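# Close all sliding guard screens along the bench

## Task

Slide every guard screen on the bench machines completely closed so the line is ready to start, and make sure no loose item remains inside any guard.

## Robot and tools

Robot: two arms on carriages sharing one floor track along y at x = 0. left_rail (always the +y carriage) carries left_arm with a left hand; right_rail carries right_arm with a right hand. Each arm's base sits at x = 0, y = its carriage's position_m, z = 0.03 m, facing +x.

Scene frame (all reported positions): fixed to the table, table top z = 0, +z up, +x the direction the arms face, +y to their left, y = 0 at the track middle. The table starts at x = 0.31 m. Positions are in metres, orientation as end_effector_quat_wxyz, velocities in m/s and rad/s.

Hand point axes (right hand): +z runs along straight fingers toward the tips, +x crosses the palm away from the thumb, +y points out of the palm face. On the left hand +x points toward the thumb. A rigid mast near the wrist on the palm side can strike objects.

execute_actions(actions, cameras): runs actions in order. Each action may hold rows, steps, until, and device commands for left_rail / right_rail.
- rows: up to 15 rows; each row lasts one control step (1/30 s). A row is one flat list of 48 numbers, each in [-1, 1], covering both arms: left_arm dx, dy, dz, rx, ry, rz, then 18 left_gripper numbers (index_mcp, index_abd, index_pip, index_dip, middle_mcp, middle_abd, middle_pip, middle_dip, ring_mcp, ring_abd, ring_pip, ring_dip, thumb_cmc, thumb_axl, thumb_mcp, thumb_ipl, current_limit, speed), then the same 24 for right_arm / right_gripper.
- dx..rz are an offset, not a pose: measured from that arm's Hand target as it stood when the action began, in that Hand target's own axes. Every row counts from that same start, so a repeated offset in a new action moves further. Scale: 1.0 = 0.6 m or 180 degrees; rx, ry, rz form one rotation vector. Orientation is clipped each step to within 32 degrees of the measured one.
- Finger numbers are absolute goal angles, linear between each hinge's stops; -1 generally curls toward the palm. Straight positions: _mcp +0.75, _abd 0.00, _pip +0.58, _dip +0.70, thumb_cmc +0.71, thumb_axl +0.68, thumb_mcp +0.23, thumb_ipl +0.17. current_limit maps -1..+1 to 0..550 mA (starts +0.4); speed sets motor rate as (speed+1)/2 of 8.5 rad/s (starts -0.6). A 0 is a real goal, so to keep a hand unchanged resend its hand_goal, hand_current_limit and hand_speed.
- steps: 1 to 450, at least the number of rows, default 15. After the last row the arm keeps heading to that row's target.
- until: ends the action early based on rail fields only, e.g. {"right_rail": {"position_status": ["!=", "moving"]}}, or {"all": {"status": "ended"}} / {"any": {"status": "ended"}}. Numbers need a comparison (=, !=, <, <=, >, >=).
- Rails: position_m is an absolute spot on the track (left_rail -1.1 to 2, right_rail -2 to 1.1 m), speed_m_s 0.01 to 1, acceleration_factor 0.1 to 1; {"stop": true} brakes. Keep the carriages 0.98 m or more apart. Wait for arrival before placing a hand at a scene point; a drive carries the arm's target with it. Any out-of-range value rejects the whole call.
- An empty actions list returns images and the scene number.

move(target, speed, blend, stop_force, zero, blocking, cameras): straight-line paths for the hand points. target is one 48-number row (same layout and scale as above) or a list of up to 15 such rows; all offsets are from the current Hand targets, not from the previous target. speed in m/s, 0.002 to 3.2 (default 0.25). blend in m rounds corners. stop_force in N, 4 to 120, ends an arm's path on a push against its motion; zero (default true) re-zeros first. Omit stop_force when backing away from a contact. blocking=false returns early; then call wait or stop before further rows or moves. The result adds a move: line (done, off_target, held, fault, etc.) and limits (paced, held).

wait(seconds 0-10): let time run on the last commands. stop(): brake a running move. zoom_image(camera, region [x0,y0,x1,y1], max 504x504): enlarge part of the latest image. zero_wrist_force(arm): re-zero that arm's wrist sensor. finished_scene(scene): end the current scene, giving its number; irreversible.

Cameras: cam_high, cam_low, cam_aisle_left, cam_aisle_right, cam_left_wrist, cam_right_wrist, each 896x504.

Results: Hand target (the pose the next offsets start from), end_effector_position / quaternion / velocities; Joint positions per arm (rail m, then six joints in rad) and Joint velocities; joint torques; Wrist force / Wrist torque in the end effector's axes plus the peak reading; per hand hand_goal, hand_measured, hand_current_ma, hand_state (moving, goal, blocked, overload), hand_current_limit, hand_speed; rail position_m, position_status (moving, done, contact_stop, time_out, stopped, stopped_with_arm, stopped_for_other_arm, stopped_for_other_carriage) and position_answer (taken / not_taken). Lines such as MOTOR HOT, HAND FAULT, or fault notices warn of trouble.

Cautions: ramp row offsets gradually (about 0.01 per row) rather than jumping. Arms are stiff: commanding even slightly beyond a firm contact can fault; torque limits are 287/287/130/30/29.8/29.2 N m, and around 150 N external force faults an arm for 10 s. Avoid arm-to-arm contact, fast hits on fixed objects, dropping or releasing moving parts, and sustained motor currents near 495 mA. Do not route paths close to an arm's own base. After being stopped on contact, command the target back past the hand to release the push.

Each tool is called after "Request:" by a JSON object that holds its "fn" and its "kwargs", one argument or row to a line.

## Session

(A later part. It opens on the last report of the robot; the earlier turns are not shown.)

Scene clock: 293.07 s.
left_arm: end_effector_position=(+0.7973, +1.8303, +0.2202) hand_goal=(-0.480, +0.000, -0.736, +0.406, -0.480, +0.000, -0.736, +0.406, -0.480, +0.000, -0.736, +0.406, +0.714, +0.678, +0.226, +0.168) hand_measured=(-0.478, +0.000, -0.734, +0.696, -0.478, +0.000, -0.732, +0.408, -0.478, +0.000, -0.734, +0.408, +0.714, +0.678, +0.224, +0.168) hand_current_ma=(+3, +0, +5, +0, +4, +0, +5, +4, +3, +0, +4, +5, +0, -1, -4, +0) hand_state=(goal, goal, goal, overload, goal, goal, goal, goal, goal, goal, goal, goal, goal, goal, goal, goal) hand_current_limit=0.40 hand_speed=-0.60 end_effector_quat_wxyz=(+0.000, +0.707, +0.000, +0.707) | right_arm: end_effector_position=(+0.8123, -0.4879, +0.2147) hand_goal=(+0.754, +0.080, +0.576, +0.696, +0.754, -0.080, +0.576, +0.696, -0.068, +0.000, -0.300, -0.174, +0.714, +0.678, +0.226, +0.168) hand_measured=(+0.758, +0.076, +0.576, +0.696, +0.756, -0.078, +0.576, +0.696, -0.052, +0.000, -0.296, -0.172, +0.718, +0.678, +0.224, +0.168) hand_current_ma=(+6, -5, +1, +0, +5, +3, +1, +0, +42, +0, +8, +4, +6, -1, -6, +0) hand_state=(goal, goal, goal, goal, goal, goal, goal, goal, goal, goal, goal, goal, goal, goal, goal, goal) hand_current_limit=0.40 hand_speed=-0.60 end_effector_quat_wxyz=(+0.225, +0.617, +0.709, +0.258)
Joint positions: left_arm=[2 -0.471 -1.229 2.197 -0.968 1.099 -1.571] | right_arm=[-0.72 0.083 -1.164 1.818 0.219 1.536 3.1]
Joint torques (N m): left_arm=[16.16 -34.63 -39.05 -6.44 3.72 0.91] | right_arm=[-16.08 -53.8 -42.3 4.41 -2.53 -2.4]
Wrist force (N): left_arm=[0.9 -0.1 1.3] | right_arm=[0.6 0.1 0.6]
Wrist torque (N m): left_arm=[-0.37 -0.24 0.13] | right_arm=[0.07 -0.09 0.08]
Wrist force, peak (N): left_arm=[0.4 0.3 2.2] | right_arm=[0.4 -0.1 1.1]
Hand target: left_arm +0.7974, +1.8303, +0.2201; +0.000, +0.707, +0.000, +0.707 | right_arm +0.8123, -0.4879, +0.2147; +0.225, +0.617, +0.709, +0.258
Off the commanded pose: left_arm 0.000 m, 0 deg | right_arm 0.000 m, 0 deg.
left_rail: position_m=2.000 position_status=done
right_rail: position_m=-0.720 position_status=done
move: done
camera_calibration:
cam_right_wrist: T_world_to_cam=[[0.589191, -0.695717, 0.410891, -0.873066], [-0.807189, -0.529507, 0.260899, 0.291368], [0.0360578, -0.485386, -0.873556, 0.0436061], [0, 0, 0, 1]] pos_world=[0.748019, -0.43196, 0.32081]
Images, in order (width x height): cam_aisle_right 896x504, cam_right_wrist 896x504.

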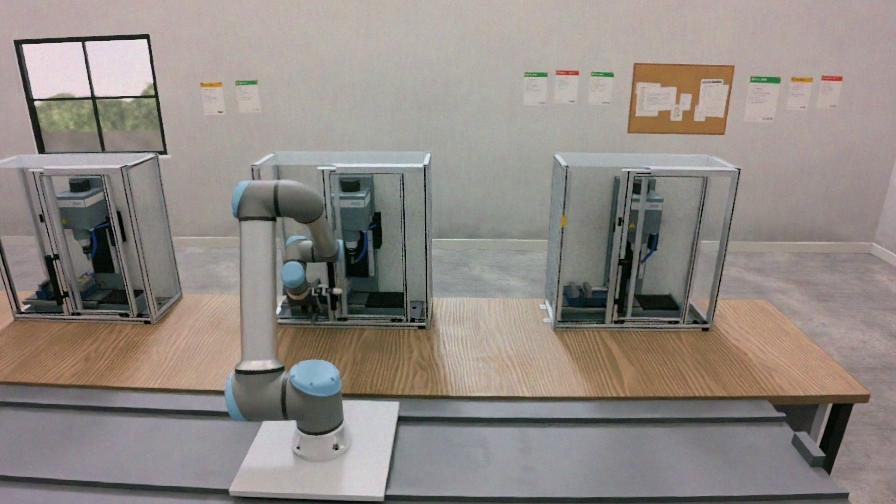

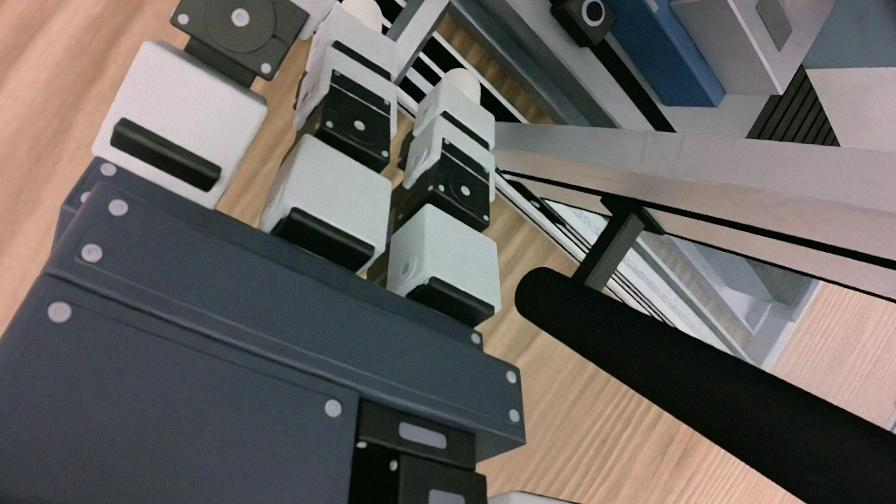

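Request:
{"fn": "move", "kwargs": {
  "target": [0,0,0,0,0,0,-0.48,0,-0.737,0.406,-0.48,0,-0.737,0.406,-0.48,0,-0.737,0.406,0.714,0.678,0.226,0.168,0.4,-0.6, -0.0027,0,0,0,-0.0107,0.0128,0.754,0.08,0.576,0.696,0.754,-0.08,0.576,0.696,-0.068,0,-0.30,-0.174,0.714,0.678,0.226,0.168,0.4,-0.6],
  "speed": 0.2
}}

Request:
{"fn": "move", "kwargs": {
  "target": [0,-0.1667,0,0,0,0,-0.48,0,-0.737,0.406,-0.48,0,-0.737,0.406,-0.48,0,-0.737,0.406,0.714,0.678,0.226,0.168,0.4,-0.6, 0,-0.0482,0.0575,0,0,0,0.754,0.08,0.576,0.696,0.754,-0.08,0.576,0.696,-0.068,0,-0.30,-0.174,0.714,0.678,0.226,0.168,0.4,-0.6],
  "speed": 0.03,
  "stop_force": 5,
  "cameras": ["cam_right_wrist","cam_aisle_left"]
}}

Request:
{"fn": "zoom_image", "kwargs": {
  "camera": "cam_right_wrist",
  "region": [320, 0, 520, 120]
}}

Scene clock: 329.47 s.
left_arm: end_effector_position=(+0.7974, +1.8303, +0.2201) hand_goal=(-0.480, +0.000, -0.736, +0.406, -0.480, +0.000, -0.736, +0.406, -0.480, +0.000, -0.736, +0.406, +0.714, +0.678, +0.226, +0.168) hand_measured=(-0.478, +0.000, -0.734, +0.696, -0.478, +0.000, -0.732, +0.408, -0.478, +0.000, -0.734, +0.408, +0.714, +0.678, +0.224, +0.168) hand_current_ma=(+3, +0, +5, +0, +4, +0, +5, +4, +3, +0, +4, +5, +0, -1, -4, +0) hand_state=(goal, goal, goal, overload, goal, goal, goal, goal, goal, goal, goal, goal, goal, goal, goal, goal) hand_current_limit=0.40 hand_speed=-0.60 end_effector_quat_wxyz=(+0.000, +0.707, +0.000, +0.707) | right_arm: end_effector_position=(+0.8125, -0.4895, +0.2147) hand_goal=(+0.754, +0.080, +0.576, +0.696, +0.754, -0.080, +0.576, +0.696, -0.068, +0.000, -0.300, -0.174, +0.714, +0.678, +0.226, +0.168) hand_measured=(+0.758, +0.076, +0.576, +0.696, +0.758, -0.078, +0.576, +0.696, -0.052, +0.000, -0.296, -0.172, +0.718, +0.678, +0.224, +0.168) hand_current_ma=(+6, -4, +1, +0, +5, +3, +1, +0, +42, +0, +8, +4, +6, -1, -6, +0) hand_state=(goal, goal, goal, goal, goal, goal, goal, goal, goal, goal, goal, goal, goal, goal, goal, goal) hand_current_limit=0.40 hand_speed=-0.60 end_effector_quat_wxyz=(+0.231, +0.635, +0.692, +0.252)
Joint positions: left_arm=[2 -0.47 -1.229 2.197 -0.968 1.099 -1.571] | right_arm=[-0.72 0.1 -1.159 1.81 0.221 1.58 3.153]
Joint torques (N m): left_arm=[17.6 -40.61 -39.89 -6.56 3.5 0.85] | right_arm=[10.63 -54.17 -42.04 4.07 2.63 2.88]
Wrist force (N): left_arm=[1.0 -0.1 1.0] | right_arm=[0.4 0.2 0.6]
Wrist torque (N m): left_arm=[-0.34 -0.27 0.14] | right_arm=[0.09 -0.06 -0.09]
Wrist force, peak (N): left_arm=[0.8 0.0 1.8] | right_arm=[0.6 0.1 0.8]
Hand target: left_arm +0.7974, +1.8303, +0.2201; +0.000, +0.707, +0.000, +0.707 | right_arm +0.8125, -0.4895, +0.2147; +0.231, +0.635, +0.692, +0.252
Off the commanded pose: left_arm 0.000 m, 0 deg | right_arm 0.000 m, 0 deg.
left_rail: position_m=2.000 position_status=done
right_rail: position_m=-0.720 position_status=done
move: done

Scene clock: 333.77 s.
left_arm: end_effector_position=(+0.7974, +1.8773, +0.2201) hand_goal=(-0.480, +0.000, -0.736, +0.406, -0.480, +0.000, -0.736, +0.406, -0.480, +0.000, -0.736, +0.406, +0.714, +0.678, +0.226, +0.168) hand_measured=(-0.478, +0.000, -0.734, +0.696, -0.478, +0.000, -0.734, +0.408, -0.478, +0.000, -0.734, +0.408, +0.714, +0.678, +0.224, +0.168) hand_current_ma=(+3, +0, +4, +0, +4, +0, +4, +4, +3, +0, +3, +5, +0, -1, -4, +0) hand_state=(goal, goal, goal, overload, goal, goal, goal, goal, goal, goal, goal, goal, goal, goal, goal, goal) hand_current_limit=0.40 hand_speed=-0.60 end_effector_quat_wxyz=(+0.000, +0.707, +0.000, +0.707) | right_arm: end_effector_position=(+0.8126, -0.4894, +0.1750) hand_goal=(+0.754, +0.080, +0.576, +0.696, +0.754, -0.080, +0.576, +0.696, -0.068, +0.000, -0.300, -0.174, +0.714, +0.678, +0.226, +0.168) hand_measured=(+0.756, +0.078, +0.576, +0.698, +0.756, -0.078, +0.576, +0.696, -0.052, +0.000, -0.296, -0.172, +0.718, +0.678, +0.224, +0.168) hand_current_ma=(+3, -4, +1, +1, +3, +2, +1, +0, +42, +0, +8, +4, +6, -1, -6, +0) hand_state=(goal, goal, goal, goal, goal, goal, goal, goal, goal, goal, goal, goal, goal, goal, goal, goal) hand_current_limit=0.40 hand_speed=-0.60 end_effector_quat_wxyz=(+0.231, +0.635, +0.692, +0.252)
Joint positions: left_arm=[2 -0.389 -1.235 2.207 -0.972 1.18 -1.571] | right_arm=[-0.72 0.1 -1.117 1.833 0.156 1.58 3.153]
Joint torques (N m): left_arm=[-25.39 -37.96 -38.89 1.06 -3.62 -0.82] | right_arm=[3.9 -85 -41.27 2.75 -0.81 2.65]
Wrist force (N): left_arm=[1.2 -0.3 1.1] | right_arm=[0.8 0.8 -5.9]
Wrist torque (N m): left_arm=[-0.35 -0.30 0.16] | right_arm=[0.60 -0.12 -0.05]
Wrist force, peak (N): left_arm=[-0.6 7.1 0.0] | right_arm=[0.5 1.8 -15.8]
Hand target: left_arm +0.7974, +1.8773, +0.2201; +0.000, +0.707, +0.000, +0.707 (not the last commanded pose) | right_arm +0.8126, -0.4894, +0.1750; +0.231, +0.635, +0.692, +0.252 (not the last commanded pose)
Off the commanded pose: left_arm 0.053 m, 0 deg | right_arm 0.005 m, 0 deg.
left_rail: position_m=2.000 position_status=done
right_rail: position_m=-0.720 position_status=done
move: contact (left_arm, right_arm)
camera_calibration:
cam_right_wrist: T_world_to_cam=[[0.551988, -0.725685, 0.410721, -0.842407], [-0.833785, -0.486602, 0.260809, 0.34368], [0.0105925, -0.486416, -0.873663, 0.0283303], [0, 0, 0, 1]] pos_world=[0.751254, -0.430306, 0.281111]
Images, in order (width x height): cam_aisle_left 896x504, cam_right_wrist 896x504.

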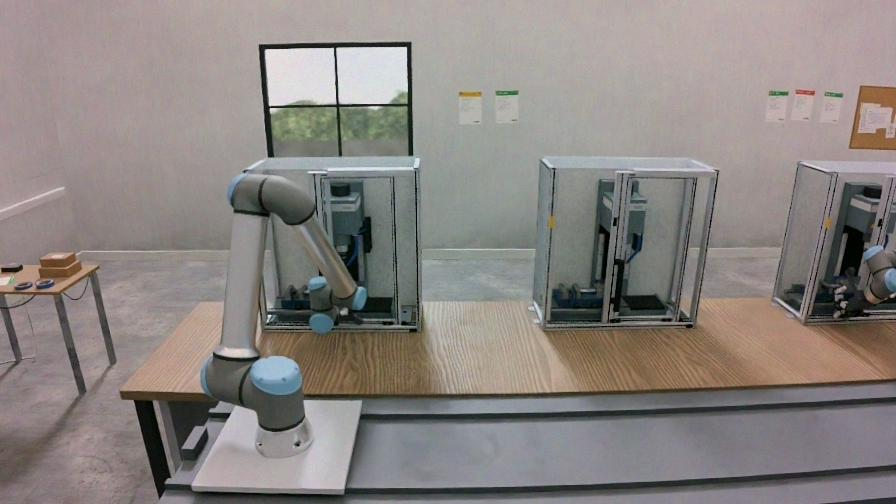

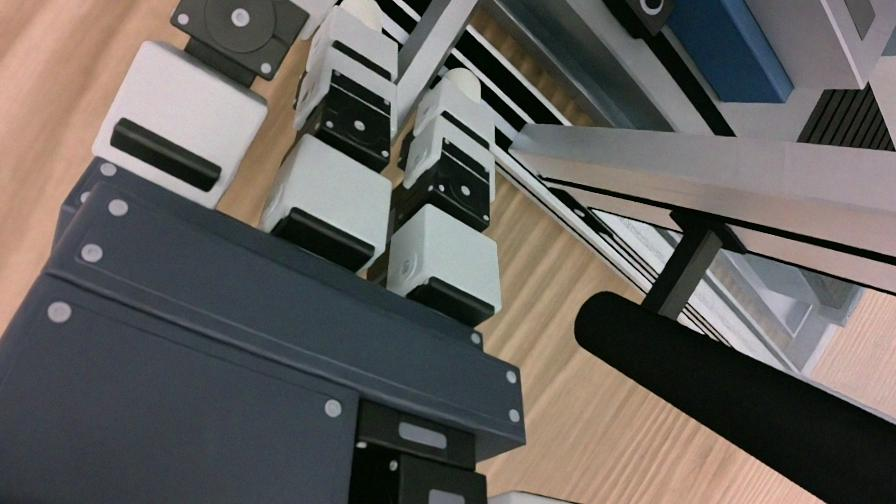

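Scaled by 2.520.

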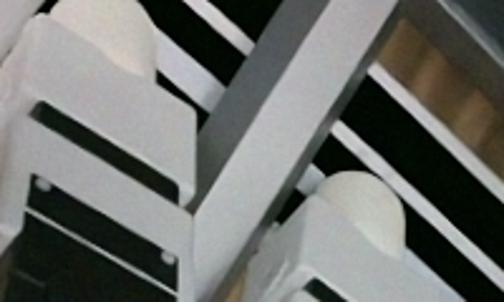

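Request:
{"fn": "move", "kwargs": {
  "target": [0,-0.35,0,0,0,0,-0.48,0,-0.737,0.406,-0.48,0,-0.737,0.406,-0.48,0,-0.737,0.406,0.714,0.678,0.226,0.168,0.4,-0.6, -0.0033,0.0032,-0.0038,0,0,0,0.754,0.08,0.576,0.696,0.754,-0.08,0.576,0.696,-0.068,0,-0.30,-0.174,0.714,0.678,0.226,0.168,0.4,-0.6],
  "speed": 0.1,
  "stop_force": 30
}}

Request:
{"fn": "move", "kwargs": {
  "target": [0,-0.15,0,0,0,0,-0.48,0,-0.737,0.406,-0.48,0,-0.737,0.406,-0.48,0,-0.737,0.406,0.714,0.678,0.226,0.168,0.4,-0.6, 0,0,0,0,0,0,0.754,-0.15,0.576,0.696,0.754,0.15,0.576,0.696,-0.068,0,-0.30,-0.174,0.714,0.678,0.226,0.168,0.4,-0.6],
  "speed": 0.025,
  "stop_force": 15,
  "cameras": ["cam_right_wrist","cam_aisle_left"]
}}

Request:
{"fn": "zoom_image", "kwargs": {
  "camera": "cam_right_wrist",
  "region": [320, 0, 520, 120]
}}

Scene clock: 379.93 s.
left_arm: end_effector_position=(+0.7972, +2.0873, +0.2201) hand_goal=(-0.480, +0.000, -0.736, +0.406, -0.480, +0.000, -0.736, +0.406, -0.480, +0.000, -0.736, +0.406, +0.714, +0.678, +0.226, +0.168) hand_measured=(-0.478, +0.000, -0.734, +0.696, -0.478, +0.000, -0.734, +0.408, -0.478, +0.000, -0.734, +0.408, +0.714, +0.678, +0.224, +0.168) hand_current_ma=(+3, +0, +4, +0, +4, +0, +4, +4, +3, +0, +3, +5, +0, -1, -4, +0) hand_state=(goal, goal, goal, overload, goal, goal, goal, goal, goal, goal, goal, goal, goal, goal, goal, goal) hand_current_limit=0.40 hand_speed=-0.60 end_effector_quat_wxyz=(+0.000, +0.707, +0.000, +0.707) | right_arm: end_effector_position=(+0.8127, -0.4914, +0.1780) hand_goal=(+0.754, +0.080, +0.576, +0.696, +0.754, -0.080, +0.576, +0.696, -0.068, +0.000, -0.300, -0.174, +0.714, +0.678, +0.226, +0.168) hand_measured=(+0.758, +0.076, +0.576, +0.698, +0.758, -0.080, +0.576, +0.696, -0.052, +0.000, -0.296, -0.172, +0.718, +0.678, +0.224, +0.168) hand_current_ma=(+6, -5, +1, +1, +5, +1, +1, +0, +42, +0, +8, +4, +6, -1, -6, +0) hand_state=(goal, goal, goal, goal, goal, goal, goal, goal, goal, goal, goal, goal, goal, goal, goal, goal) hand_current_limit=0.40 hand_speed=-0.60 end_effector_quat_wxyz=(+0.231, +0.635, +0.692, +0.252)
Joint positions: left_arm=[2 -0.003 -1.206 2.159 -0.953 1.566 -1.571] | right_arm=[-0.72 0.097 -1.121 1.832 0.161 1.578 3.15]
Joint torques (N m): left_arm=[21.08 -41.41 -41.9 2.16 2.34 0.6] | right_arm=[-18.08 -89.79 -40.49 4.42 -0.9 -1.33]
Wrist force (N): left_arm=[0.4 6.0 -1.1] | right_arm=[0.6 0.4 0.4]
Wrist torque (N m): left_arm=[0.12 -0.17 0.23] | right_arm=[0.12 -0.10 -0.04]
Wrist force, peak (N): left_arm=[-0.5 11.5 -1.6] | right_arm=[0.2 1.1 -6.3]
Hand target: left_arm +0.7972, +2.0873, +0.2201; +0.000, +0.707, +0.000, +0.707 | right_arm +0.8127, -0.4914, +0.1780; +0.231, +0.635, +0.692, +0.252
Off the commanded pose: left_arm 0.000 m, 0 deg | right_arm 0.000 m, 0 deg.
left_rail: position_m=2.000 position_status=done
right_rail: position_m=-0.720 position_status=done
move: done

Scene clock: 383.43 s.
left_arm: end_effector_position=(+0.7971, +2.1395, +0.2200) hand_goal=(-0.480, +0.000, -0.736, +0.406, -0.480, +0.000, -0.736, +0.406, -0.480, +0.000, -0.736, +0.406, +0.714, +0.678, +0.226, +0.168) hand_measured=(-0.478, +0.000, -0.734, +0.696, -0.478, +0.000, -0.734, +0.408, -0.478, +0.000, -0.734, +0.408, +0.714, +0.678, +0.224, +0.168) hand_current_ma=(+3, +0, +4, +0, +4, +0, +4, +4, +3, +0, +3, +5, +0, -1, -4, +0) hand_state=(goal, goal, goal, overload, goal, goal, goal, goal, goal, goal, goal, goal, goal, goal, goal, goal) hand_current_limit=0.40 hand_speed=-0.60 end_effector_quat_wxyz=(+0.000, +0.707, +0.000, +0.707) | right_arm: end_effector_position=(+0.8128, -0.4914, +0.1780) hand_goal=(+0.754, -0.150, +0.576, +0.696, +0.754, +0.150, +0.576, +0.696, -0.068, +0.000, -0.300, -0.174, +0.714, +0.678, +0.226, +0.168) hand_measured=(+0.758, -0.028, +0.576, +0.698, +0.758, +0.036, +0.576, +0.696, -0.052, +0.000, -0.296, -0.172, +0.718, +0.678, +0.224, +0.168) hand_current_ma=(+6, +385, +1, +1, +6, -365, +1, +0, +42, +0, +8, +4, +6, -1, -6, +0) hand_state=(goal, blocked, goal, goal, goal, blocked, goal, goal, goal, goal, goal, goal, goal, goal, goal, goal) hand_current_limit=0.40 hand_speed=-0.60 end_effector_quat_wxyz=(+0.231, +0.635, +0.692, +0.252)
Joint positions: left_arm=[2 0.09 -1.185 2.124 -0.939 1.66 -1.571] | right_arm=[-0.72 0.097 -1.121 1.832 0.161 1.578 3.15]
Joint torques (N m): left_arm=[-14.88 -83.14 -14.25 -6.94 -6.15 -0.97] | right_arm=[4.87 -83.77 -36.18 3.06 -1.27 -1.69]
Wrist force (N): left_arm=[-0.3 12.5 3.1] | right_arm=[0.8 0.5 0.8]
Wrist torque (N m): left_arm=[-0.11 -0.27 -0.16] | right_arm=[0.11 -0.09 -0.05]
Wrist force, peak (N): left_arm=[6.5 34.7 -9.0] | right_arm=[0.6 0.5 1.1]
Hand target: left_arm +0.7971, +2.1395, +0.2200; +0.000, +0.707, +0.000, +0.707 (not the last commanded pose) | right_arm +0.8127, -0.4914, +0.1780; +0.231, +0.635, +0.692, +0.252
Off the commanded pose: left_arm 0.038 m, 0 deg | right_arm 0.000 m, 0 deg.
left_rail: position_m=2.000 position_status=done
right_rail: position_m=-0.720 position_status=done
move: contact (left_arm)
camera_calibration:
cam_right_wrist: T_world_to_cam=[[0.551988, -0.725685, 0.410721, -0.845201], [-0.833785, -0.486602, 0.260809, 0.342091], [0.0105925, -0.486416, -0.873663, 0.0299763], [0, 0, 0, 1]] pos_world=[0.751454, -0.432306, 0.284111]
Images, in order (width x height): cam_aisle_left 896x504, cam_right_wrist 896x504.

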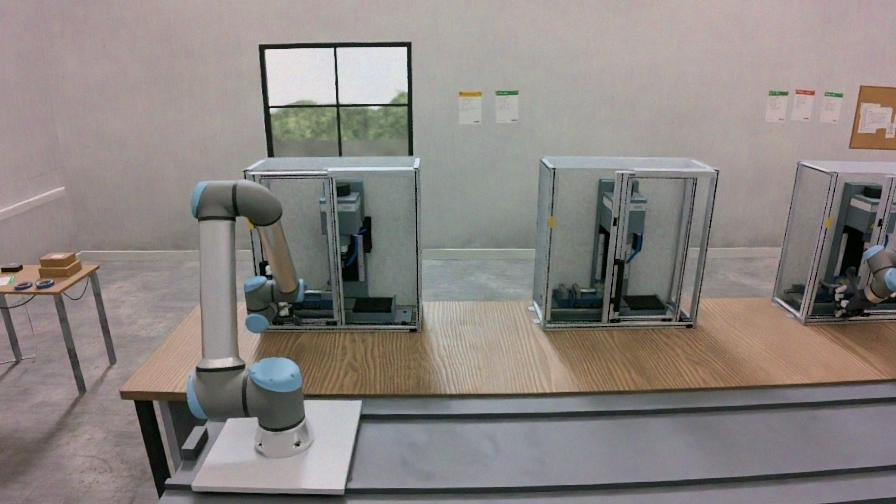

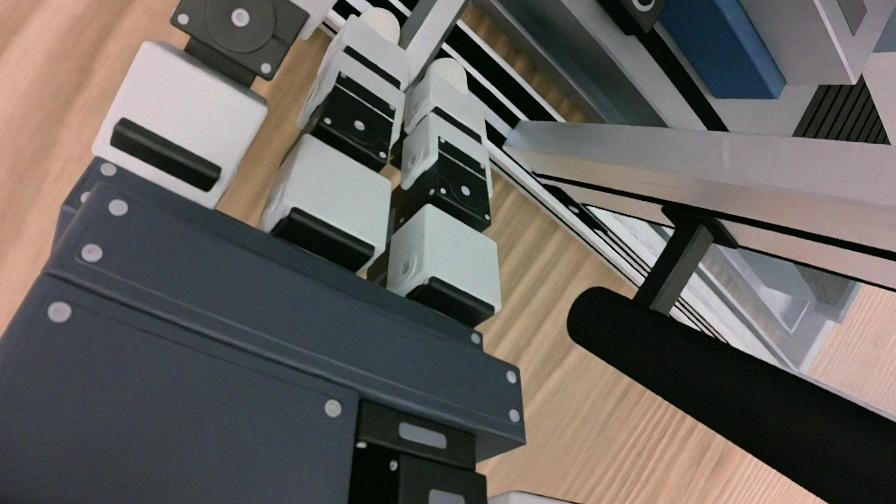

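Scaled by 2.520.

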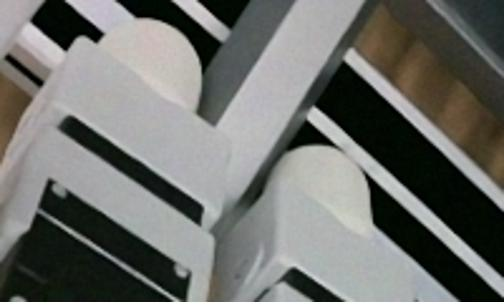

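Request:
{"fn": "move", "kwargs": {
  "target": [
    [0,0.0667,0,0,0,0,-0.48,0,-0.737,0.406,-0.48,0,-0.737,0.406,-0.48,0,-0.737,0.406,0.714,0.678,0.226,0.168,0.4,-0.6, 0,0.0214,-0.0255,0,0,0,0.754,-0.15,0.576,0.696,0.754,0.15,0.576,0.696,-0.068,0,-0.30,-0.174,0.714,0.678,0.226,0.168,0.4,-0.6],
    [0,0.1,-0.25,0,0,0,-0.48,0,-0.737,0.406,-0.48,0,-0.737,0.406,-0.48,0,-0.737,0.406,0.714,0.678,0.226,0.168,0.4,-0.6, 0,0.0429,-0.0511,0,0,0,0.754,-0.15,0.576,0.696,0.754,0.15,0.576,0.696,-0.068,0,-0.30,-0.174,0.714,0.678,0.226,0.168,0.4,-0.6]
  ],
  "speed": [0.05, 0.15],
  "blend": [0.01, 0],
  "cameras": ["cam_right_wrist","cam_aisle_right","cam_aisle_left"]
}}

Request:
{"fn": "zoom_image", "kwargs": {
  "camera": "cam_right_wrist",
  "region": [320, 0, 520, 120]
}}

Request:
{"fn": "zoom_image", "kwargs": {
  "camera": "cam_aisle_left",
  "region": [776, 220, 896, 340]
}}

Scene clock: 398.87 s.
left_arm: end_effector_position=(+0.6473, +2.0794, +0.2200) hand_goal=(-0.480, +0.000, -0.736, +0.406, -0.480, +0.000, -0.736, +0.406, -0.480, +0.000, -0.736, +0.406, +0.714, +0.678, +0.226, +0.168) hand_measured=(-0.478, +0.000, -0.734, +0.696, -0.478, +0.000, -0.734, +0.408, -0.478, +0.000, -0.734, +0.408, +0.714, +0.678, +0.224, +0.168) hand_current_ma=(+3, +0, +4, +0, +4, +0, +4, +4, +3, +0, +3, +5, +0, -1, -4, +0) hand_state=(goal, goal, goal, overload, goal, goal, goal, goal, goal, goal, goal, goal, goal, goal, goal, goal) hand_current_limit=0.40 hand_speed=-0.60 end_effector_quat_wxyz=(+0.000, +0.707, +0.000, +0.707) | right_arm: end_effector_position=(+0.8127, -0.4914, +0.2180) hand_goal=(+0.754, -0.150, +0.576, +0.696, +0.754, +0.150, +0.576, +0.696, -0.068, +0.000, -0.300, -0.174, +0.714, +0.678, +0.226, +0.168) hand_measured=(+0.758, -0.092, +0.576, +0.698, +0.758, +0.100, +0.576, +0.696, -0.052, +0.000, -0.296, -0.172, +0.718, +0.678, +0.224, +0.168) hand_current_ma=(+7, +159, +1, +1, +6, -130, +1, +0, +42, +0, +8, +4, +6, -1, -6, +0) hand_state=(goal, blocked, goal, goal, goal, blocked, goal, goal, goal, goal, goal, goal, goal, goal, goal, goal) hand_current_limit=0.40 hand_speed=-0.60 end_effector_quat_wxyz=(+0.231, +0.635, +0.692, +0.252)
Joint positions: left_arm=[2 -0.025 -1.386 2.437 -1.051 1.545 -1.571] | right_arm=[-0.72 0.097 -1.163 1.809 0.226 1.578 3.15]
Joint torques (N m): left_arm=[-24.87 -59.51 -8.94 -6.91 -3.67 -1.05] | right_arm=[-8.15 -87.95 -43.42 4.26 -0.82 -1.65]
Wrist force (N): left_arm=[-0.1 -0.4 1.5] | right_arm=[0.1 0.1 0.2]
Wrist torque (N m): left_arm=[-0.40 -0.18 0.02] | right_arm=[0.10 -0.02 -0.11]
Wrist force, peak (N): left_arm=[-0.7 12.6 3.1] | right_arm=[0.6 0.6 1.3]
Hand target: left_arm +0.6471, +2.0794, +0.2200; +0.000, +0.707, +0.000, +0.707 | right_arm +0.8127, -0.4914, +0.2180; +0.231, +0.635, +0.692, +0.252
Off the commanded pose: left_arm 0.000 m, 0 deg | right_arm 0.000 m, 0 deg.
left_rail: position_m=2.000 position_status=done
right_rail: position_m=-0.720 position_status=done
move: done
camera_calibration:
cam_right_wrist: T_world_to_cam=[[0.552049, -0.725649, 0.410702, -0.861654], [-0.833745, -0.486655, 0.260838, 0.331596], [0.0105934, -0.486416, -0.873663, 0.064922], [0, 0, 0, 1]] pos_world=[0.751454, -0.432306, 0.324111]
Images, in order (width x height): cam_aisle_left 896x504, cam_aisle_right 896x504, cam_right_wrist 896x504.

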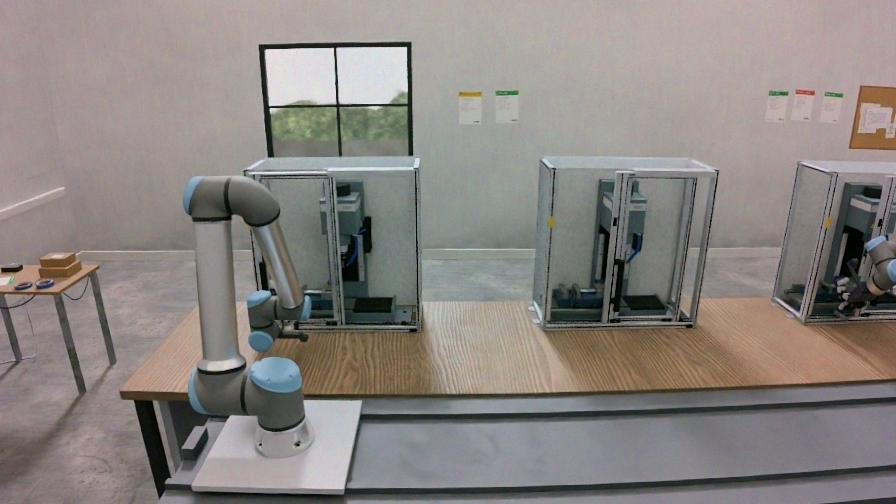

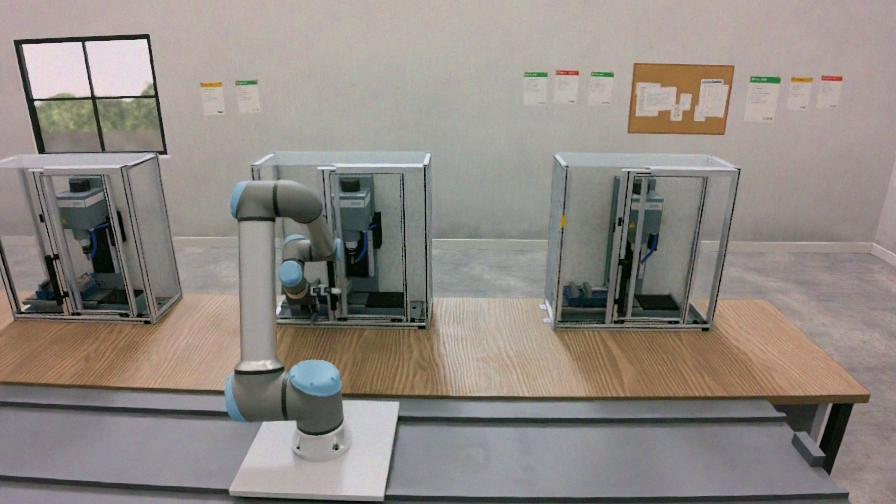

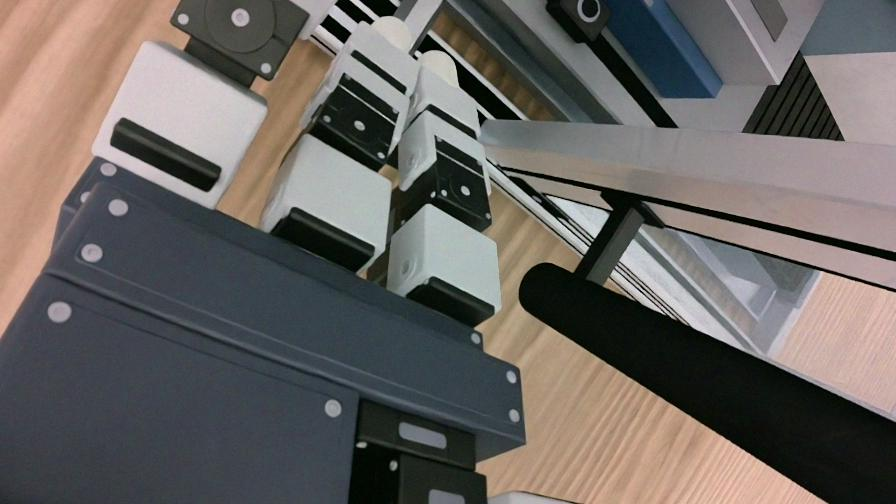

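Scaled by 2.520.

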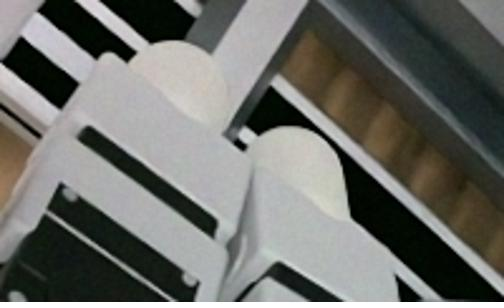

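Scaled by 4.200.

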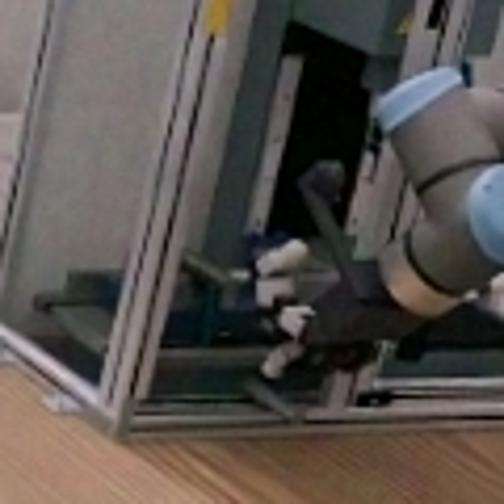

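Request:
{"fn": "execute_actions", "kwargs": {
  "actions": [
    {"left_rail":{"position_m":0.7},"steps":2}
  ]
}}

Request:
{"fn": "move", "kwargs": {
  "target": [0,0,0,0,0,0,-0.48,0,-0.737,0.406,-0.48,0,-0.737,0.406,-0.48,0,-0.737,0.406,0.714,0.678,0.226,0.168,0.4,-0.6, 0,0,0,0,0,0,0.754,0.08,0.576,0.696,0.754,-0.08,0.576,0.696,-0.068,0,-0.30,-0.174,0.714,0.678,0.226,0.168,0.4,-0.6],
  "speed": 0.1
}}

Request:
{"fn": "move", "kwargs": {
  "target": [0,0,0,0,0,0,-0.48,0,-0.737,0.406,-0.48,0,-0.737,0.406,-0.48,0,-0.737,0.406,0.714,0.678,0.226,0.168,0.4,-0.6, 0,-0.0451,0.0537,0,0,0,0.754,0.08,0.576,0.696,0.754,-0.08,0.576,0.696,-0.068,0,-0.30,-0.174,0.714,0.678,0.226,0.168,0.4,-0.6],
  "speed": 0.04,
  "stop_force": 8,
  "cameras": ["cam_right_wrist"]
}}

Request:
{"fn": "zoom_image", "kwargs": {
  "camera": "cam_right_wrist",
  "region": [320, 0, 520, 120]
}}

Scene clock: 468.97 s.
left_arm: end_effector_position=(+0.6471, +0.7795, +0.2200) hand_goal=(-0.480, +0.000, -0.736, +0.406, -0.480, +0.000, -0.736, +0.406, -0.480, +0.000, -0.736, +0.406, +0.714, +0.678, +0.226, +0.168) hand_measured=(-0.478, +0.000, -0.734, +0.696, -0.478, +0.000, -0.734, +0.408, -0.478, +0.000, -0.734, +0.408, +0.714, +0.678, +0.224, +0.168) hand_current_ma=(+3, +0, +4, +0, +4, +0, +4, +4, +3, +0, +3, +5, +0, -1, -4, +0) hand_state=(goal, goal, goal, overload, goal, goal, goal, goal, goal, goal, goal, goal, goal, goal, goal, goal) hand_current_limit=0.40 hand_speed=-0.60 end_effector_quat_wxyz=(+0.000, +0.707, +0.000, +0.707) | right_arm: end_effector_position=(+0.8127, -0.4914, +0.2180) hand_goal=(+0.754, -0.150, +0.576, +0.696, +0.754, +0.150, +0.576, +0.696, -0.068, +0.000, -0.300, -0.174, +0.714, +0.678, +0.226, +0.168) hand_measured=(+0.758, -0.092, +0.576, +0.698, +0.758, +0.100, +0.576, +0.696, -0.052, +0.000, -0.296, -0.172, +0.718, +0.678, +0.224, +0.168) hand_current_ma=(+7, +159, +1, +1, +6, -130, +1, +0, +42, +0, +8, +4, +6, -1, -6, +0) hand_state=(goal, blocked, goal, goal, goal, blocked, goal, goal, goal, goal, goal, goal, goal, goal, goal, goal) hand_current_limit=0.40 hand_speed=-0.60 end_effector_quat_wxyz=(+0.231, +0.635, +0.692, +0.252)
Joint positions: left_arm=[0.7 -0.025 -1.387 2.437 -1.051 1.545 -1.571] | right_arm=[-0.72 0.097 -1.163 1.809 0.226 1.578 3.15]
Joint torques (N m): left_arm=[-2.43 -58.89 -17.17 -5.41 1.94 -1.17] | right_arm=[-14.23 -88.95 -42.28 4.42 -0.78 -1.04]
Wrist force (N): left_arm=[0.0 -0.7 1.4] | right_arm=[-0.1 0.5 0.6]
Wrist torque (N m): left_arm=[-0.43 -0.20 0.03] | right_arm=[0.13 0.00 -0.12]
Wrist force, peak (N): left_arm=[0.1 -2.7 1.4] | right_arm=[0.5 0.4 0.9]
Hand target: left_arm +0.6471, +0.7795, +0.2200; +0.000, +0.707, +0.000, +0.707 | right_arm +0.8127, -0.4914, +0.2180; +0.231, +0.635, +0.692, +0.252
Off the commanded pose: left_arm 0.000 m, 0 deg | right_arm 0.000 m, 0 deg.
left_rail: position_m=0.700 position_status=done
right_rail: position_m=-0.720 position_status=done

Scene clock: 469.47 s.
left_arm: end_effector_position=(+0.6471, +0.7795, +0.2200) hand_goal=(-0.480, +0.000, -0.736, +0.406, -0.480, +0.000, -0.736, +0.406, -0.480, +0.000, -0.736, +0.406, +0.714, +0.678, +0.226, +0.168) hand_measured=(-0.478, +0.000, -0.734, +0.696, -0.478, +0.000, -0.734, +0.408, -0.478, +0.000, -0.734, +0.408, +0.714, +0.678, +0.224, +0.168) hand_current_ma=(+3, +0, +4, +0, +4, +0, +4, +4, +3, +0, +3, +5, +0, -1, -4, +0) hand_state=(goal, goal, goal, overload, goal, goal, goal, goal, goal, goal, goal, goal, goal, goal, goal, goal) hand_current_limit=0.40 hand_speed=-0.60 end_effector_quat_wxyz=(+0.000, +0.707, +0.000, +0.707) | right_arm: end_effector_position=(+0.8127, -0.4914, +0.2180) hand_goal=(+0.754, +0.080, +0.576, +0.696, +0.754, -0.080, +0.576, +0.696, -0.068, +0.000, -0.300, -0.174, +0.714, +0.678, +0.226, +0.168) hand_measured=(+0.758, +0.076, +0.576, +0.698, +0.758, -0.076, +0.576, +0.696, -0.052, +0.000, -0.296, -0.172, +0.718, +0.678, +0.224, +0.168) hand_current_ma=(+7, -4, +1, +1, +6, +5, +1, +0, +42, +0, +8, +4, +6, -1, -6, +0) hand_state=(goal, goal, goal, goal, goal, goal, goal, goal, goal, goal, goal, goal, goal, goal, goal, goal) hand_current_limit=0.40 hand_speed=-0.60 end_effector_quat_wxyz=(+0.231, +0.635, +0.692, +0.252)
Joint positions: left_arm=[0.7 -0.025 -1.387 2.437 -1.051 1.545 -1.571] | right_arm=[-0.72 0.097 -1.163 1.809 0.226 1.578 3.15]
Joint torques (N m): left_arm=[3.3 -58.48 -19.15 -5.1 2.22 -1.15] | right_arm=[-14.23 -88.14 -41.7 4.2 -1.17 -1.17]
Wrist force (N): left_arm=[-0.2 -0.8 1.1] | right_arm=[0.0 0.1 0.4]
Wrist torque (N m): left_arm=[-0.42 -0.17 0.02] | right_arm=[0.09 -0.01 -0.12]
Wrist force, peak (N): left_arm=[0.4 -1.1 1.6] | right_arm=[0.7 0.4 0.4]
Hand target: left_arm +0.6471, +0.7795, +0.2200; +0.000, +0.707, +0.000, +0.707 | right_arm +0.8127, -0.4914, +0.2180; +0.231, +0.635, +0.692, +0.252
Off the commanded pose: left_arm 0.000 m, 0 deg | right_arm 0.000 m, 0 deg.
left_rail: position_m=0.700 position_status=done
right_rail: position_m=-0.720 position_status=done
move: done

Scene clock: 471.67 s.
left_arm: end_effector_position=(+0.6471, +0.7795, +0.2200) hand_goal=(-0.480, +0.000, -0.736, +0.406, -0.480, +0.000, -0.736, +0.406, -0.480, +0.000, -0.736, +0.406, +0.714, +0.678, +0.226, +0.168) hand_measured=(-0.478, +0.000, -0.734, +0.696, -0.478, +0.000, -0.734, +0.408, -0.478, +0.000, -0.734, +0.408, +0.714, +0.678, +0.224, +0.168) hand_current_ma=(+3, +0, +4, +0, +4, +0, +4, +4, +3, +0, +3, +5, +0, -1, -4, +0) hand_state=(goal, goal, goal, overload, goal, goal, goal, goal, goal, goal, goal, goal, goal, goal, goal, goal) hand_current_limit=0.40 hand_speed=-0.60 end_effector_quat_wxyz=(+0.000, +0.707, +0.000, +0.707) | right_arm: end_effector_position=(+0.8127, -0.4914, +0.1759) hand_goal=(+0.754, +0.080, +0.576, +0.696, +0.754, -0.080, +0.576, +0.696, -0.068, +0.000, -0.300, -0.174, +0.714, +0.678, +0.226, +0.168) hand_measured=(+0.758, +0.076, +0.576, +0.698, +0.758, -0.076, +0.576, +0.696, -0.052, +0.000, -0.296, -0.172, +0.718, +0.678, +0.224, +0.168) hand_current_ma=(+7, -4, +1, +1, +6, +5, +1, +0, +42, +0, +8, +4, +6, -1, -6, +0) hand_state=(goal, goal, goal, goal, goal, goal, goal, goal, goal, goal, goal, goal, goal, goal, goal, goal) hand_current_limit=0.40 hand_speed=-0.60 end_effector_quat_wxyz=(+0.231, +0.635, +0.692, +0.252)
Joint positions: left_arm=[0.7 -0.025 -1.387 2.437 -1.051 1.545 -1.571] | right_arm=[-0.72 0.097 -1.118 1.833 0.157 1.578 3.15]
Joint torques (N m): left_arm=[17.56 -58.51 -25.41 -4 2.25 -1.04] | right_arm=[-0.49 -56.2 -21.63 -0.49 0.97 1.73]
Wrist force (N): left_arm=[0.1 -0.6 1.0] | right_arm=[0.4 0.3 0.5]
Wrist torque (N m): left_arm=[-0.38 -0.21 0.04] | right_arm=[0.10 -0.08 -0.08]
Wrist force, peak (N): left_arm=[0.3 -0.6 1.6] | right_arm=[0.5 0.9 0.4]
Hand target: left_arm +0.6471, +0.7795, +0.2200; +0.000, +0.707, +0.000, +0.707 | right_arm +0.8127, -0.4914, +0.1759; +0.231, +0.635, +0.692, +0.252
Off the commanded pose: left_arm 0.000 m, 0 deg | right_arm 0.000 m, 0 deg.
left_rail: position_m=0.700 position_status=done
right_rail: position_m=-0.720 position_status=done
move: done
camera_calibration:
cam_right_wrist: T_world_to_cam=[[0.551988, -0.725685, 0.410721, -0.844339], [-0.833785, -0.486602, 0.260809, 0.342639], [0.0105925, -0.486416, -0.873663, 0.0281416], [0, 0, 0, 1]] pos_world=[0.751454, -0.432306, 0.282011]
Images, in order (width x height): cam_right_wrist 896x504.

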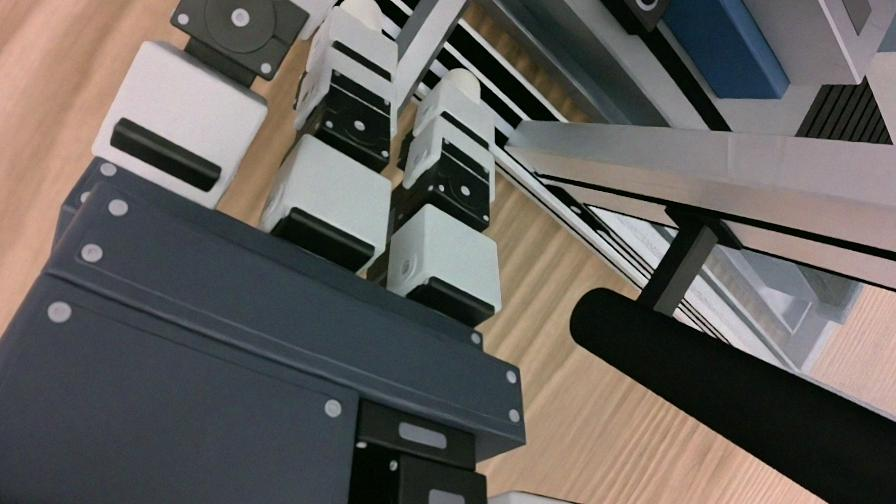

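Scaled by 2.520.

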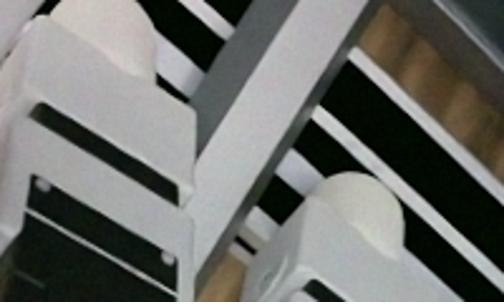

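Request:
{"fn": "move", "kwargs": {
  "target": [
    [0,0,0,0,0,0,-0.48,0,-0.737,0.406,-0.48,0,-0.737,0.406,-0.48,0,-0.737,0.406,0.714,0.678,0.226,0.168,0.4,-0.6, 0,0.0429,-0.0511,0,0,0,0.754,0.08,0.576,0.696,0.754,-0.08,0.576,0.696,-0.068,0,-0.30,-0.174,0.714,0.678,0.226,0.168,0.4,-0.6],
    [0,0,0,0,0,0,-0.48,0,-0.737,0.406,-0.48,0,-0.737,0.406,-0.48,0,-0.737,0.406,0.714,0.678,0.226,0.168,0.4,-0.6, 0.05,0.0429,-0.0511,0,0,0,0.754,0.08,0.576,0.696,0.754,-0.08,0.576,0.696,-0.068,0,-0.30,-0.174,0.714,0.678,0.226,0.168,0.4,-0.6]
  ],
  "speed": 0.1,
  "cameras": ["cam_right_wrist"]
}}

Request:
{"fn": "zoom_image", "kwargs": {
  "camera": "cam_right_wrist",
  "region": [360, 0, 560, 120]
}}

Scene clock: 554.57 s.
left_arm: end_effector_position=(+0.6471, +0.7795, +0.2200) hand_goal=(-0.480, +0.000, -0.736, +0.406, -0.480, +0.000, -0.736, +0.406, -0.480, +0.000, -0.736, +0.406, +0.714, +0.678, +0.226, +0.168) hand_measured=(-0.478, +0.000, -0.734, +0.696, -0.478, +0.000, -0.734, +0.408, -0.478, +0.000, -0.734, +0.408, +0.714, +0.678, +0.224, +0.168) hand_current_ma=(+3, +0, +4, +0, +4, +0, +4, +4, +3, +0, +3, +5, +0, -1, -4, +0) hand_state=(goal, goal, goal, overload, goal, goal, goal, goal, goal, goal, goal, goal, goal, goal, goal, goal) hand_current_limit=0.40 hand_speed=-0.60 end_effector_quat_wxyz=(+0.000, +0.707, +0.000, +0.707) | right_arm: end_effector_position=(+0.8102, -0.4618, +0.2160) hand_goal=(+0.754, +0.080, +0.576, +0.696, +0.754, -0.080, +0.576, +0.696, -0.068, +0.000, -0.300, -0.174, +0.714, +0.678, +0.226, +0.168) hand_measured=(+0.758, +0.078, +0.576, +0.698, +0.758, -0.076, +0.576, +0.696, -0.052, +0.000, -0.296, -0.172, +0.718, +0.678, +0.224, +0.168) hand_current_ma=(+8, -4, +1, +1, +7, +5, +1, +0, +42, +0, +8, +4, +7, -1, -6, +0) hand_state=(goal, goal, goal, goal, goal, goal, goal, goal, goal, goal, goal, goal, goal, goal, goal, goal) hand_current_limit=0.40 hand_speed=-0.60 end_effector_quat_wxyz=(+0.231, +0.635, +0.692, +0.252)
Joint positions: left_arm=[0.7 -0.025 -1.387 2.437 -1.051 1.545 -1.571] | right_arm=[-0.72 0.145 -1.148 1.79 0.231 1.609 3.188]
Joint torques (N m): left_arm=[17.26 -53.68 -34.44 -1.34 1.91 -1.21] | right_arm=[13.06 -57.2 -42.7 4.48 2.6 2.54]
Wrist force (N): left_arm=[0.3 -0.7 1.4] | right_arm=[0.1 0.4 0.4]
Wrist torque (N m): left_arm=[-0.43 -0.24 0.06] | right_arm=[0.15 -0.04 -0.10]
Wrist force, peak (N): left_arm=[0.1 -0.9 1.7] | right_arm=[0.8 -0.4 1.3]
Hand target: left_arm +0.6471, +0.7795, +0.2200; +0.000, +0.707, +0.000, +0.707 | right_arm +0.8102, -0.4616, +0.2160; +0.231, +0.635, +0.692, +0.252
Off the commanded pose: left_arm 0.000 m, 0 deg | right_arm 0.000 m, 0 deg.
left_rail: position_m=0.700 position_status=done
right_rail: position_m=-0.720 position_status=done
move: done
camera_calibration:
cam_right_wrist: T_world_to_cam=[[0.552049, -0.725649, 0.410702, -0.837846], [-0.833745, -0.486655, 0.260838, 0.344403], [0.0105934, -0.486416, -0.873663, 0.0776488], [0, 0, 0, 1]] pos_world=[0.748854, -0.402606, 0.322111]
Images, in order (width x height): cam_right_wrist 896x504.

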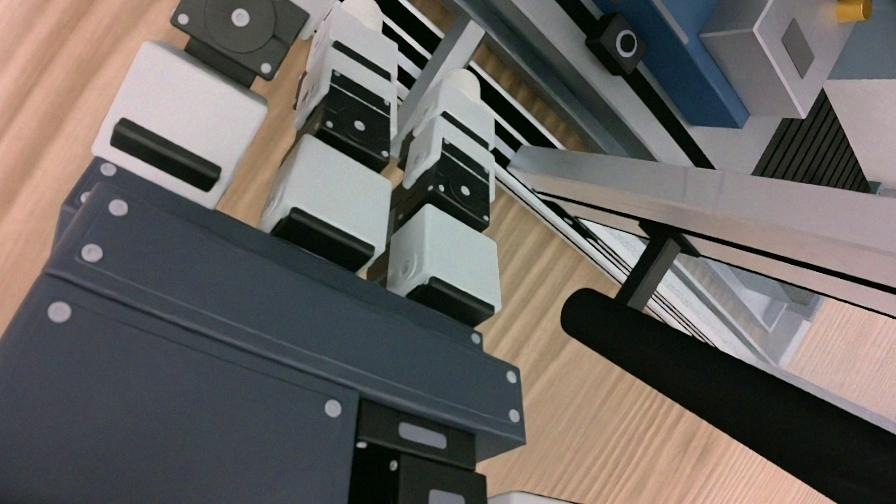

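Scaled by 2.520.

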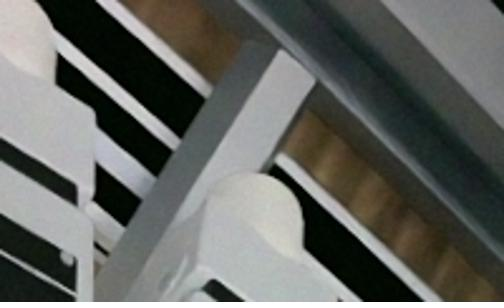

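Request:
{"fn": "move", "kwargs": {
  "target": [
    [0,0,0,0,0,0,-0.48,0,-0.737,0.406,-0.48,0,-0.737,0.406,-0.48,0,-0.737,0.406,0.714,0.678,0.226,0.168,0.4,-0.6, -0.05,0,0,0,0,0,0.754,0.08,0.576,0.696,0.754,-0.08,0.576,0.696,-0.068,0,-0.30,-0.174,0.714,0.678,0.226,0.168,0.79,-0.6],
    [0,0,0,0,0,0,-0.48,0,-0.737,0.406,-0.48,0,-0.737,0.406,-0.48,0,-0.737,0.406,0.714,0.678,0.226,0.168,0.4,-0.6, -0.05,-0.0434,0.0517,0,0,0,0.754,0.08,0.576,0.696,0.754,-0.08,0.576,0.696,-0.068,0,-0.30,-0.174,0.714,0.678,0.226,0.168,0.79,-0.6]
  ],
  "speed": 0.08
}}

Request:
{"fn": "execute_actions", "kwargs": {
  "actions": [
    {"rows":[[0,0,0,0,0,0,-0.48,0,-0.737,0.406,-0.48,0,-0.737,0.406,-0.48,0,-0.737,0.406,0.714,0.678,0.226,0.168,0.4,-0.6, 0,0,0,0,0,0,0.754,-0.3,0.576,0.696,0.754,0.3,0.576,0.696,-0.068,0,-0.30,-0.174,0.714,0.678,0.226,0.168,0.79,-0.6]],"steps":30}
  ]
}}

Request:
{"fn": "move", "kwargs": {
  "target": [0,0,0,0,0,0,-0.48,0,-0.737,0.406,-0.48,0,-0.737,0.406,-0.48,0,-0.737,0.406,0.714,0.678,0.226,0.168,0.4,-0.6, 0,0.0107,-0.0128,0,0,0,0.754,-0.3,0.576,0.696,0.754,0.3,0.576,0.696,-0.068,0,-0.30,-0.174,0.714,0.678,0.226,0.168,0.79,-0.6],
  "speed": 0.02,
  "cameras": ["cam_right_wrist"]
}}

Request:
{"fn": "zoom_image", "kwargs": {
  "camera": "cam_right_wrist",
  "region": [320, 0, 520, 120]
}}

Scene clock: 622.47 s.
left_arm: end_effector_position=(+0.6471, +0.7795, +0.2200) hand_goal=(-0.480, +0.000, -0.736, +0.406, -0.480, +0.000, -0.736, +0.406, -0.480, +0.000, -0.736, +0.406, +0.714, +0.678, +0.226, +0.168) hand_measured=(-0.478, +0.000, -0.734, +0.696, -0.478, +0.000, -0.734, +0.408, -0.478, +0.000, -0.734, +0.408, +0.714, +0.678, +0.224, +0.168) hand_current_ma=(+3, +0, +4, +0, +4, +0, +4, +4, +3, +0, +3, +5, +0, -1, -4, +0) hand_state=(goal, goal, goal, overload, goal, goal, goal, goal, goal, goal, goal, goal, goal, goal, goal, goal) hand_current_limit=0.40 hand_speed=-0.60 end_effector_quat_wxyz=(+0.000, +0.707, +0.000, +0.707) | right_arm: end_effector_position=(+0.8127, -0.4914, +0.1756) hand_goal=(+0.754, +0.080, +0.576, +0.696, +0.754, -0.080, +0.576, +0.696, -0.068, +0.000, -0.300, -0.174, +0.714, +0.678, +0.226, +0.168) hand_measured=(+0.758, +0.078, +0.576, +0.698, +0.758, -0.076, +0.576, +0.696, -0.052, +0.000, -0.296, -0.172, +0.718, +0.678, +0.224, +0.168) hand_current_ma=(+8, -4, +1, +1, +7, +4, +1, +0, +42, +0, +8, +4, +7, -1, -6, +0) hand_state=(goal, goal, goal, goal, goal, goal, goal, goal, goal, goal, goal, goal, goal, goal, goal, goal) hand_current_limit=0.79 hand_speed=-0.60 end_effector_quat_wxyz=(+0.231, +0.635, +0.692, +0.252)
Joint positions: left_arm=[0.7 -0.025 -1.387 2.437 -1.051 1.545 -1.571] | right_arm=[-0.72 0.097 -1.118 1.834 0.157 1.578 3.15]
Joint torques (N m): left_arm=[17.95 -53.11 -34.31 1.06 2.21 -1.05] | right_arm=[-12.58 -56.94 -21.73 -0.44 -1.79 -2.53]
Wrist force (N): left_arm=[-0.1 -0.8 1.3] | right_arm=[0.0 0.1 0.3]
Wrist torque (N m): left_arm=[-0.42 -0.18 0.02] | right_arm=[0.10 -0.01 0.01]
Wrist force, peak (N): left_arm=[0.1 -0.7 1.8] | right_arm=[0.3 0.0 1.0]
Hand target: left_arm +0.6471, +0.7795, +0.2200; +0.000, +0.707, +0.000, +0.707 | right_arm +0.8127, -0.4914, +0.1754; +0.231, +0.635, +0.692, +0.252
Off the commanded pose: left_arm 0.000 m, 0 deg | right_arm 0.000 m, 0 deg.
left_rail: position_m=0.700 position_status=done
right_rail: position_m=-0.720 position_status=done
move: done

Scene clock: 623.67 s.
left_arm: end_effector_position=(+0.6471, +0.7795, +0.2200) hand_goal=(-0.480, +0.000, -0.736, +0.406, -0.480, +0.000, -0.736, +0.406, -0.480, +0.000, -0.736, +0.406, +0.714, +0.678, +0.226, +0.168) hand_measured=(-0.478, +0.000, -0.734, +0.696, -0.478, +0.000, -0.734, +0.408, -0.478, +0.000, -0.734, +0.408, +0.714, +0.678, +0.224, +0.168) hand_current_ma=(+3, +0, +4, +0, +4, +0, +4, +4, +3, +0, +3, +5, +0, -1, -4, +0) hand_state=(goal, goal, goal, overload, goal, goal, goal, goal, goal, goal, goal, goal, goal, goal, goal, goal) hand_current_limit=0.40 hand_speed=-0.60 end_effector_quat_wxyz=(+0.000, +0.707, +0.000, +0.707) | right_arm: end_effector_position=(+0.8127, -0.4914, +0.1754) hand_goal=(+0.754, -0.300, +0.576, +0.696, +0.754, +0.300, +0.576, +0.696, -0.068, +0.000, -0.300, -0.174, +0.714, +0.678, +0.226, +0.168) hand_measured=(+0.758, -0.032, +0.576, +0.698, +0.758, +0.024, +0.576, +0.696, -0.052, +0.000, -0.296, -0.172, +0.718, +0.678, +0.224, +0.168) hand_current_ma=(+8, +492, +1, +1, +7, -492, +1, +0, +42, +0, +8, +4, +7, -1, -6, +0) hand_state=(goal, blocked, goal, goal, goal, blocked, goal, goal, goal, goal, goal, goal, goal, goal, goal, goal) hand_current_limit=0.79 hand_speed=-0.60 end_effector_quat_wxyz=(+0.231, +0.635, +0.692, +0.252)
Joint positions: left_arm=[0.7 -0.025 -1.387 2.437 -1.051 1.545 -1.571] | right_arm=[-0.72 0.097 -1.118 1.834 0.157 1.578 3.15]
Joint torques (N m): left_arm=[17.36 -52.42 -34.42 1.23 2.12 -1.29] | right_arm=[-1.6 -55.91 -21.1 -0.76 0.93 -2.31]
Wrist force (N): left_arm=[0.0 -0.5 1.3] | right_arm=[-0.1 0.5 -0.9]
Wrist torque (N m): left_arm=[-0.38 -0.19 0.02] | right_arm=[0.18 -0.13 0.00]
Wrist force, peak (N): left_arm=[0.1 -0.6 1.6] | right_arm=[-0.4 0.8 -1.3]
Hand target: left_arm +0.6471, +0.7795, +0.2200; +0.000, +0.707, +0.000, +0.707 | right_arm +0.8127, -0.4914, +0.1754; +0.231, +0.635, +0.692, +0.252
Off the commanded pose: left_arm 0.000 m, 0 deg | right_arm 0.000 m, 0 deg.
left_rail: position_m=0.700 position_status=done
right_rail: position_m=-0.720 position_status=done

Scene clock: 624.60 s.
left_arm: end_effector_position=(+0.6471, +0.7795, +0.2200) hand_goal=(-0.480, +0.000, -0.736, +0.406, -0.480, +0.000, -0.736, +0.406, -0.480, +0.000, -0.736, +0.406, +0.714, +0.678, +0.226, +0.168) hand_measured=(-0.478, +0.000, -0.734, +0.696, -0.478, +0.000, -0.734, +0.408, -0.478, +0.000, -0.734, +0.408, +0.714, +0.678, +0.224, +0.168) hand_current_ma=(+3, +0, +4, +0, +4, +0, +4, +4, +3, +0, +3, +5, +0, -1, -4, +0) hand_state=(goal, goal, goal, overload, goal, goal, goal, goal, goal, goal, goal, goal, goal, goal, goal, goal) hand_current_limit=0.40 hand_speed=-0.60 end_effector_quat_wxyz=(+0.000, +0.707, +0.000, +0.707) | right_arm: end_effector_position=(+0.8127, -0.4914, +0.1853) hand_goal=(+0.754, -0.300, +0.576, +0.696, +0.754, +0.300, +0.576, +0.696, -0.068, +0.000, -0.300, -0.174, +0.714, +0.678, +0.226, +0.168) hand_measured=(+0.770, -0.088, +0.584, +0.698, +0.760, +0.048, +0.578, +0.696, -0.052, +0.000, -0.296, -0.172, +0.718, +0.678, +0.224, +0.168) hand_current_ma=(+44, +492, +16, +4, +11, -492, +2, +1, +42, +0, +8, +4, +7, -1, -6, +0) hand_state=(goal, blocked, goal, goal, goal, blocked, goal, goal, goal, goal, goal, goal, goal, goal, goal, goal) hand_current_limit=0.79 hand_speed=-0.60 end_effector_quat_wxyz=(+0.231, +0.635, +0.692, +0.252)
Joint positions: left_arm=[0.7 -0.025 -1.387 2.437 -1.051 1.545 -1.571] | right_arm=[-0.72 0.097 -1.129 1.828 0.173 1.578 3.15]
Joint torques (N m): left_arm=[16.6 -52.22 -33.51 0.94 1.92 -1.08] | right_arm=[4.67 -89.97 -40.76 3.85 1.01 -2.61]
Wrist force (N): left_arm=[-0.2 -0.7 1.4] | right_arm=[0.1 0.6 -0.1]
Wrist torque (N m): left_arm=[-0.42 -0.17 0.02] | right_arm=[0.15 -0.12 0.02]
Wrist force, peak (N): left_arm=[0.3 -0.6 1.6] | right_arm=[0.3 -0.5 2.0]
Hand target: left_arm +0.6471, +0.7795, +0.2200; +0.000, +0.707, +0.000, +0.707 | right_arm +0.8127, -0.4914, +0.1855; +0.231, +0.635, +0.692, +0.252
Off the commanded pose: left_arm 0.000 m, 0 deg | right_arm 0.000 m, 0 deg.
left_rail: position_m=0.700 position_status=done
right_rail: position_m=-0.720 position_status=done
move: done
camera_calibration:
cam_right_wrist: T_world_to_cam=[[0.551988, -0.725685, 0.410721, -0.8482], [-0.833785, -0.486602, 0.260809, 0.340188], [0.0105925, -0.486416, -0.873663, 0.0363541], [0, 0, 0, 1]] pos_world=[0.751454, -0.432306, 0.291411]
Images, in order (width x height): cam_right_wrist 896x504.

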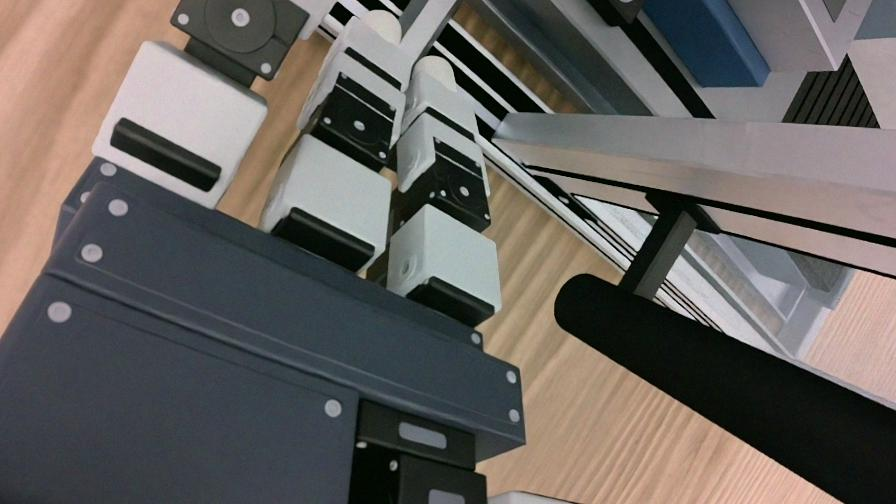

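Scaled by 2.520.

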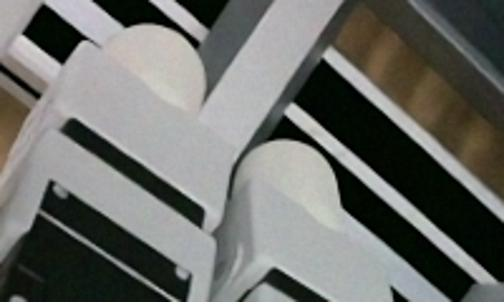

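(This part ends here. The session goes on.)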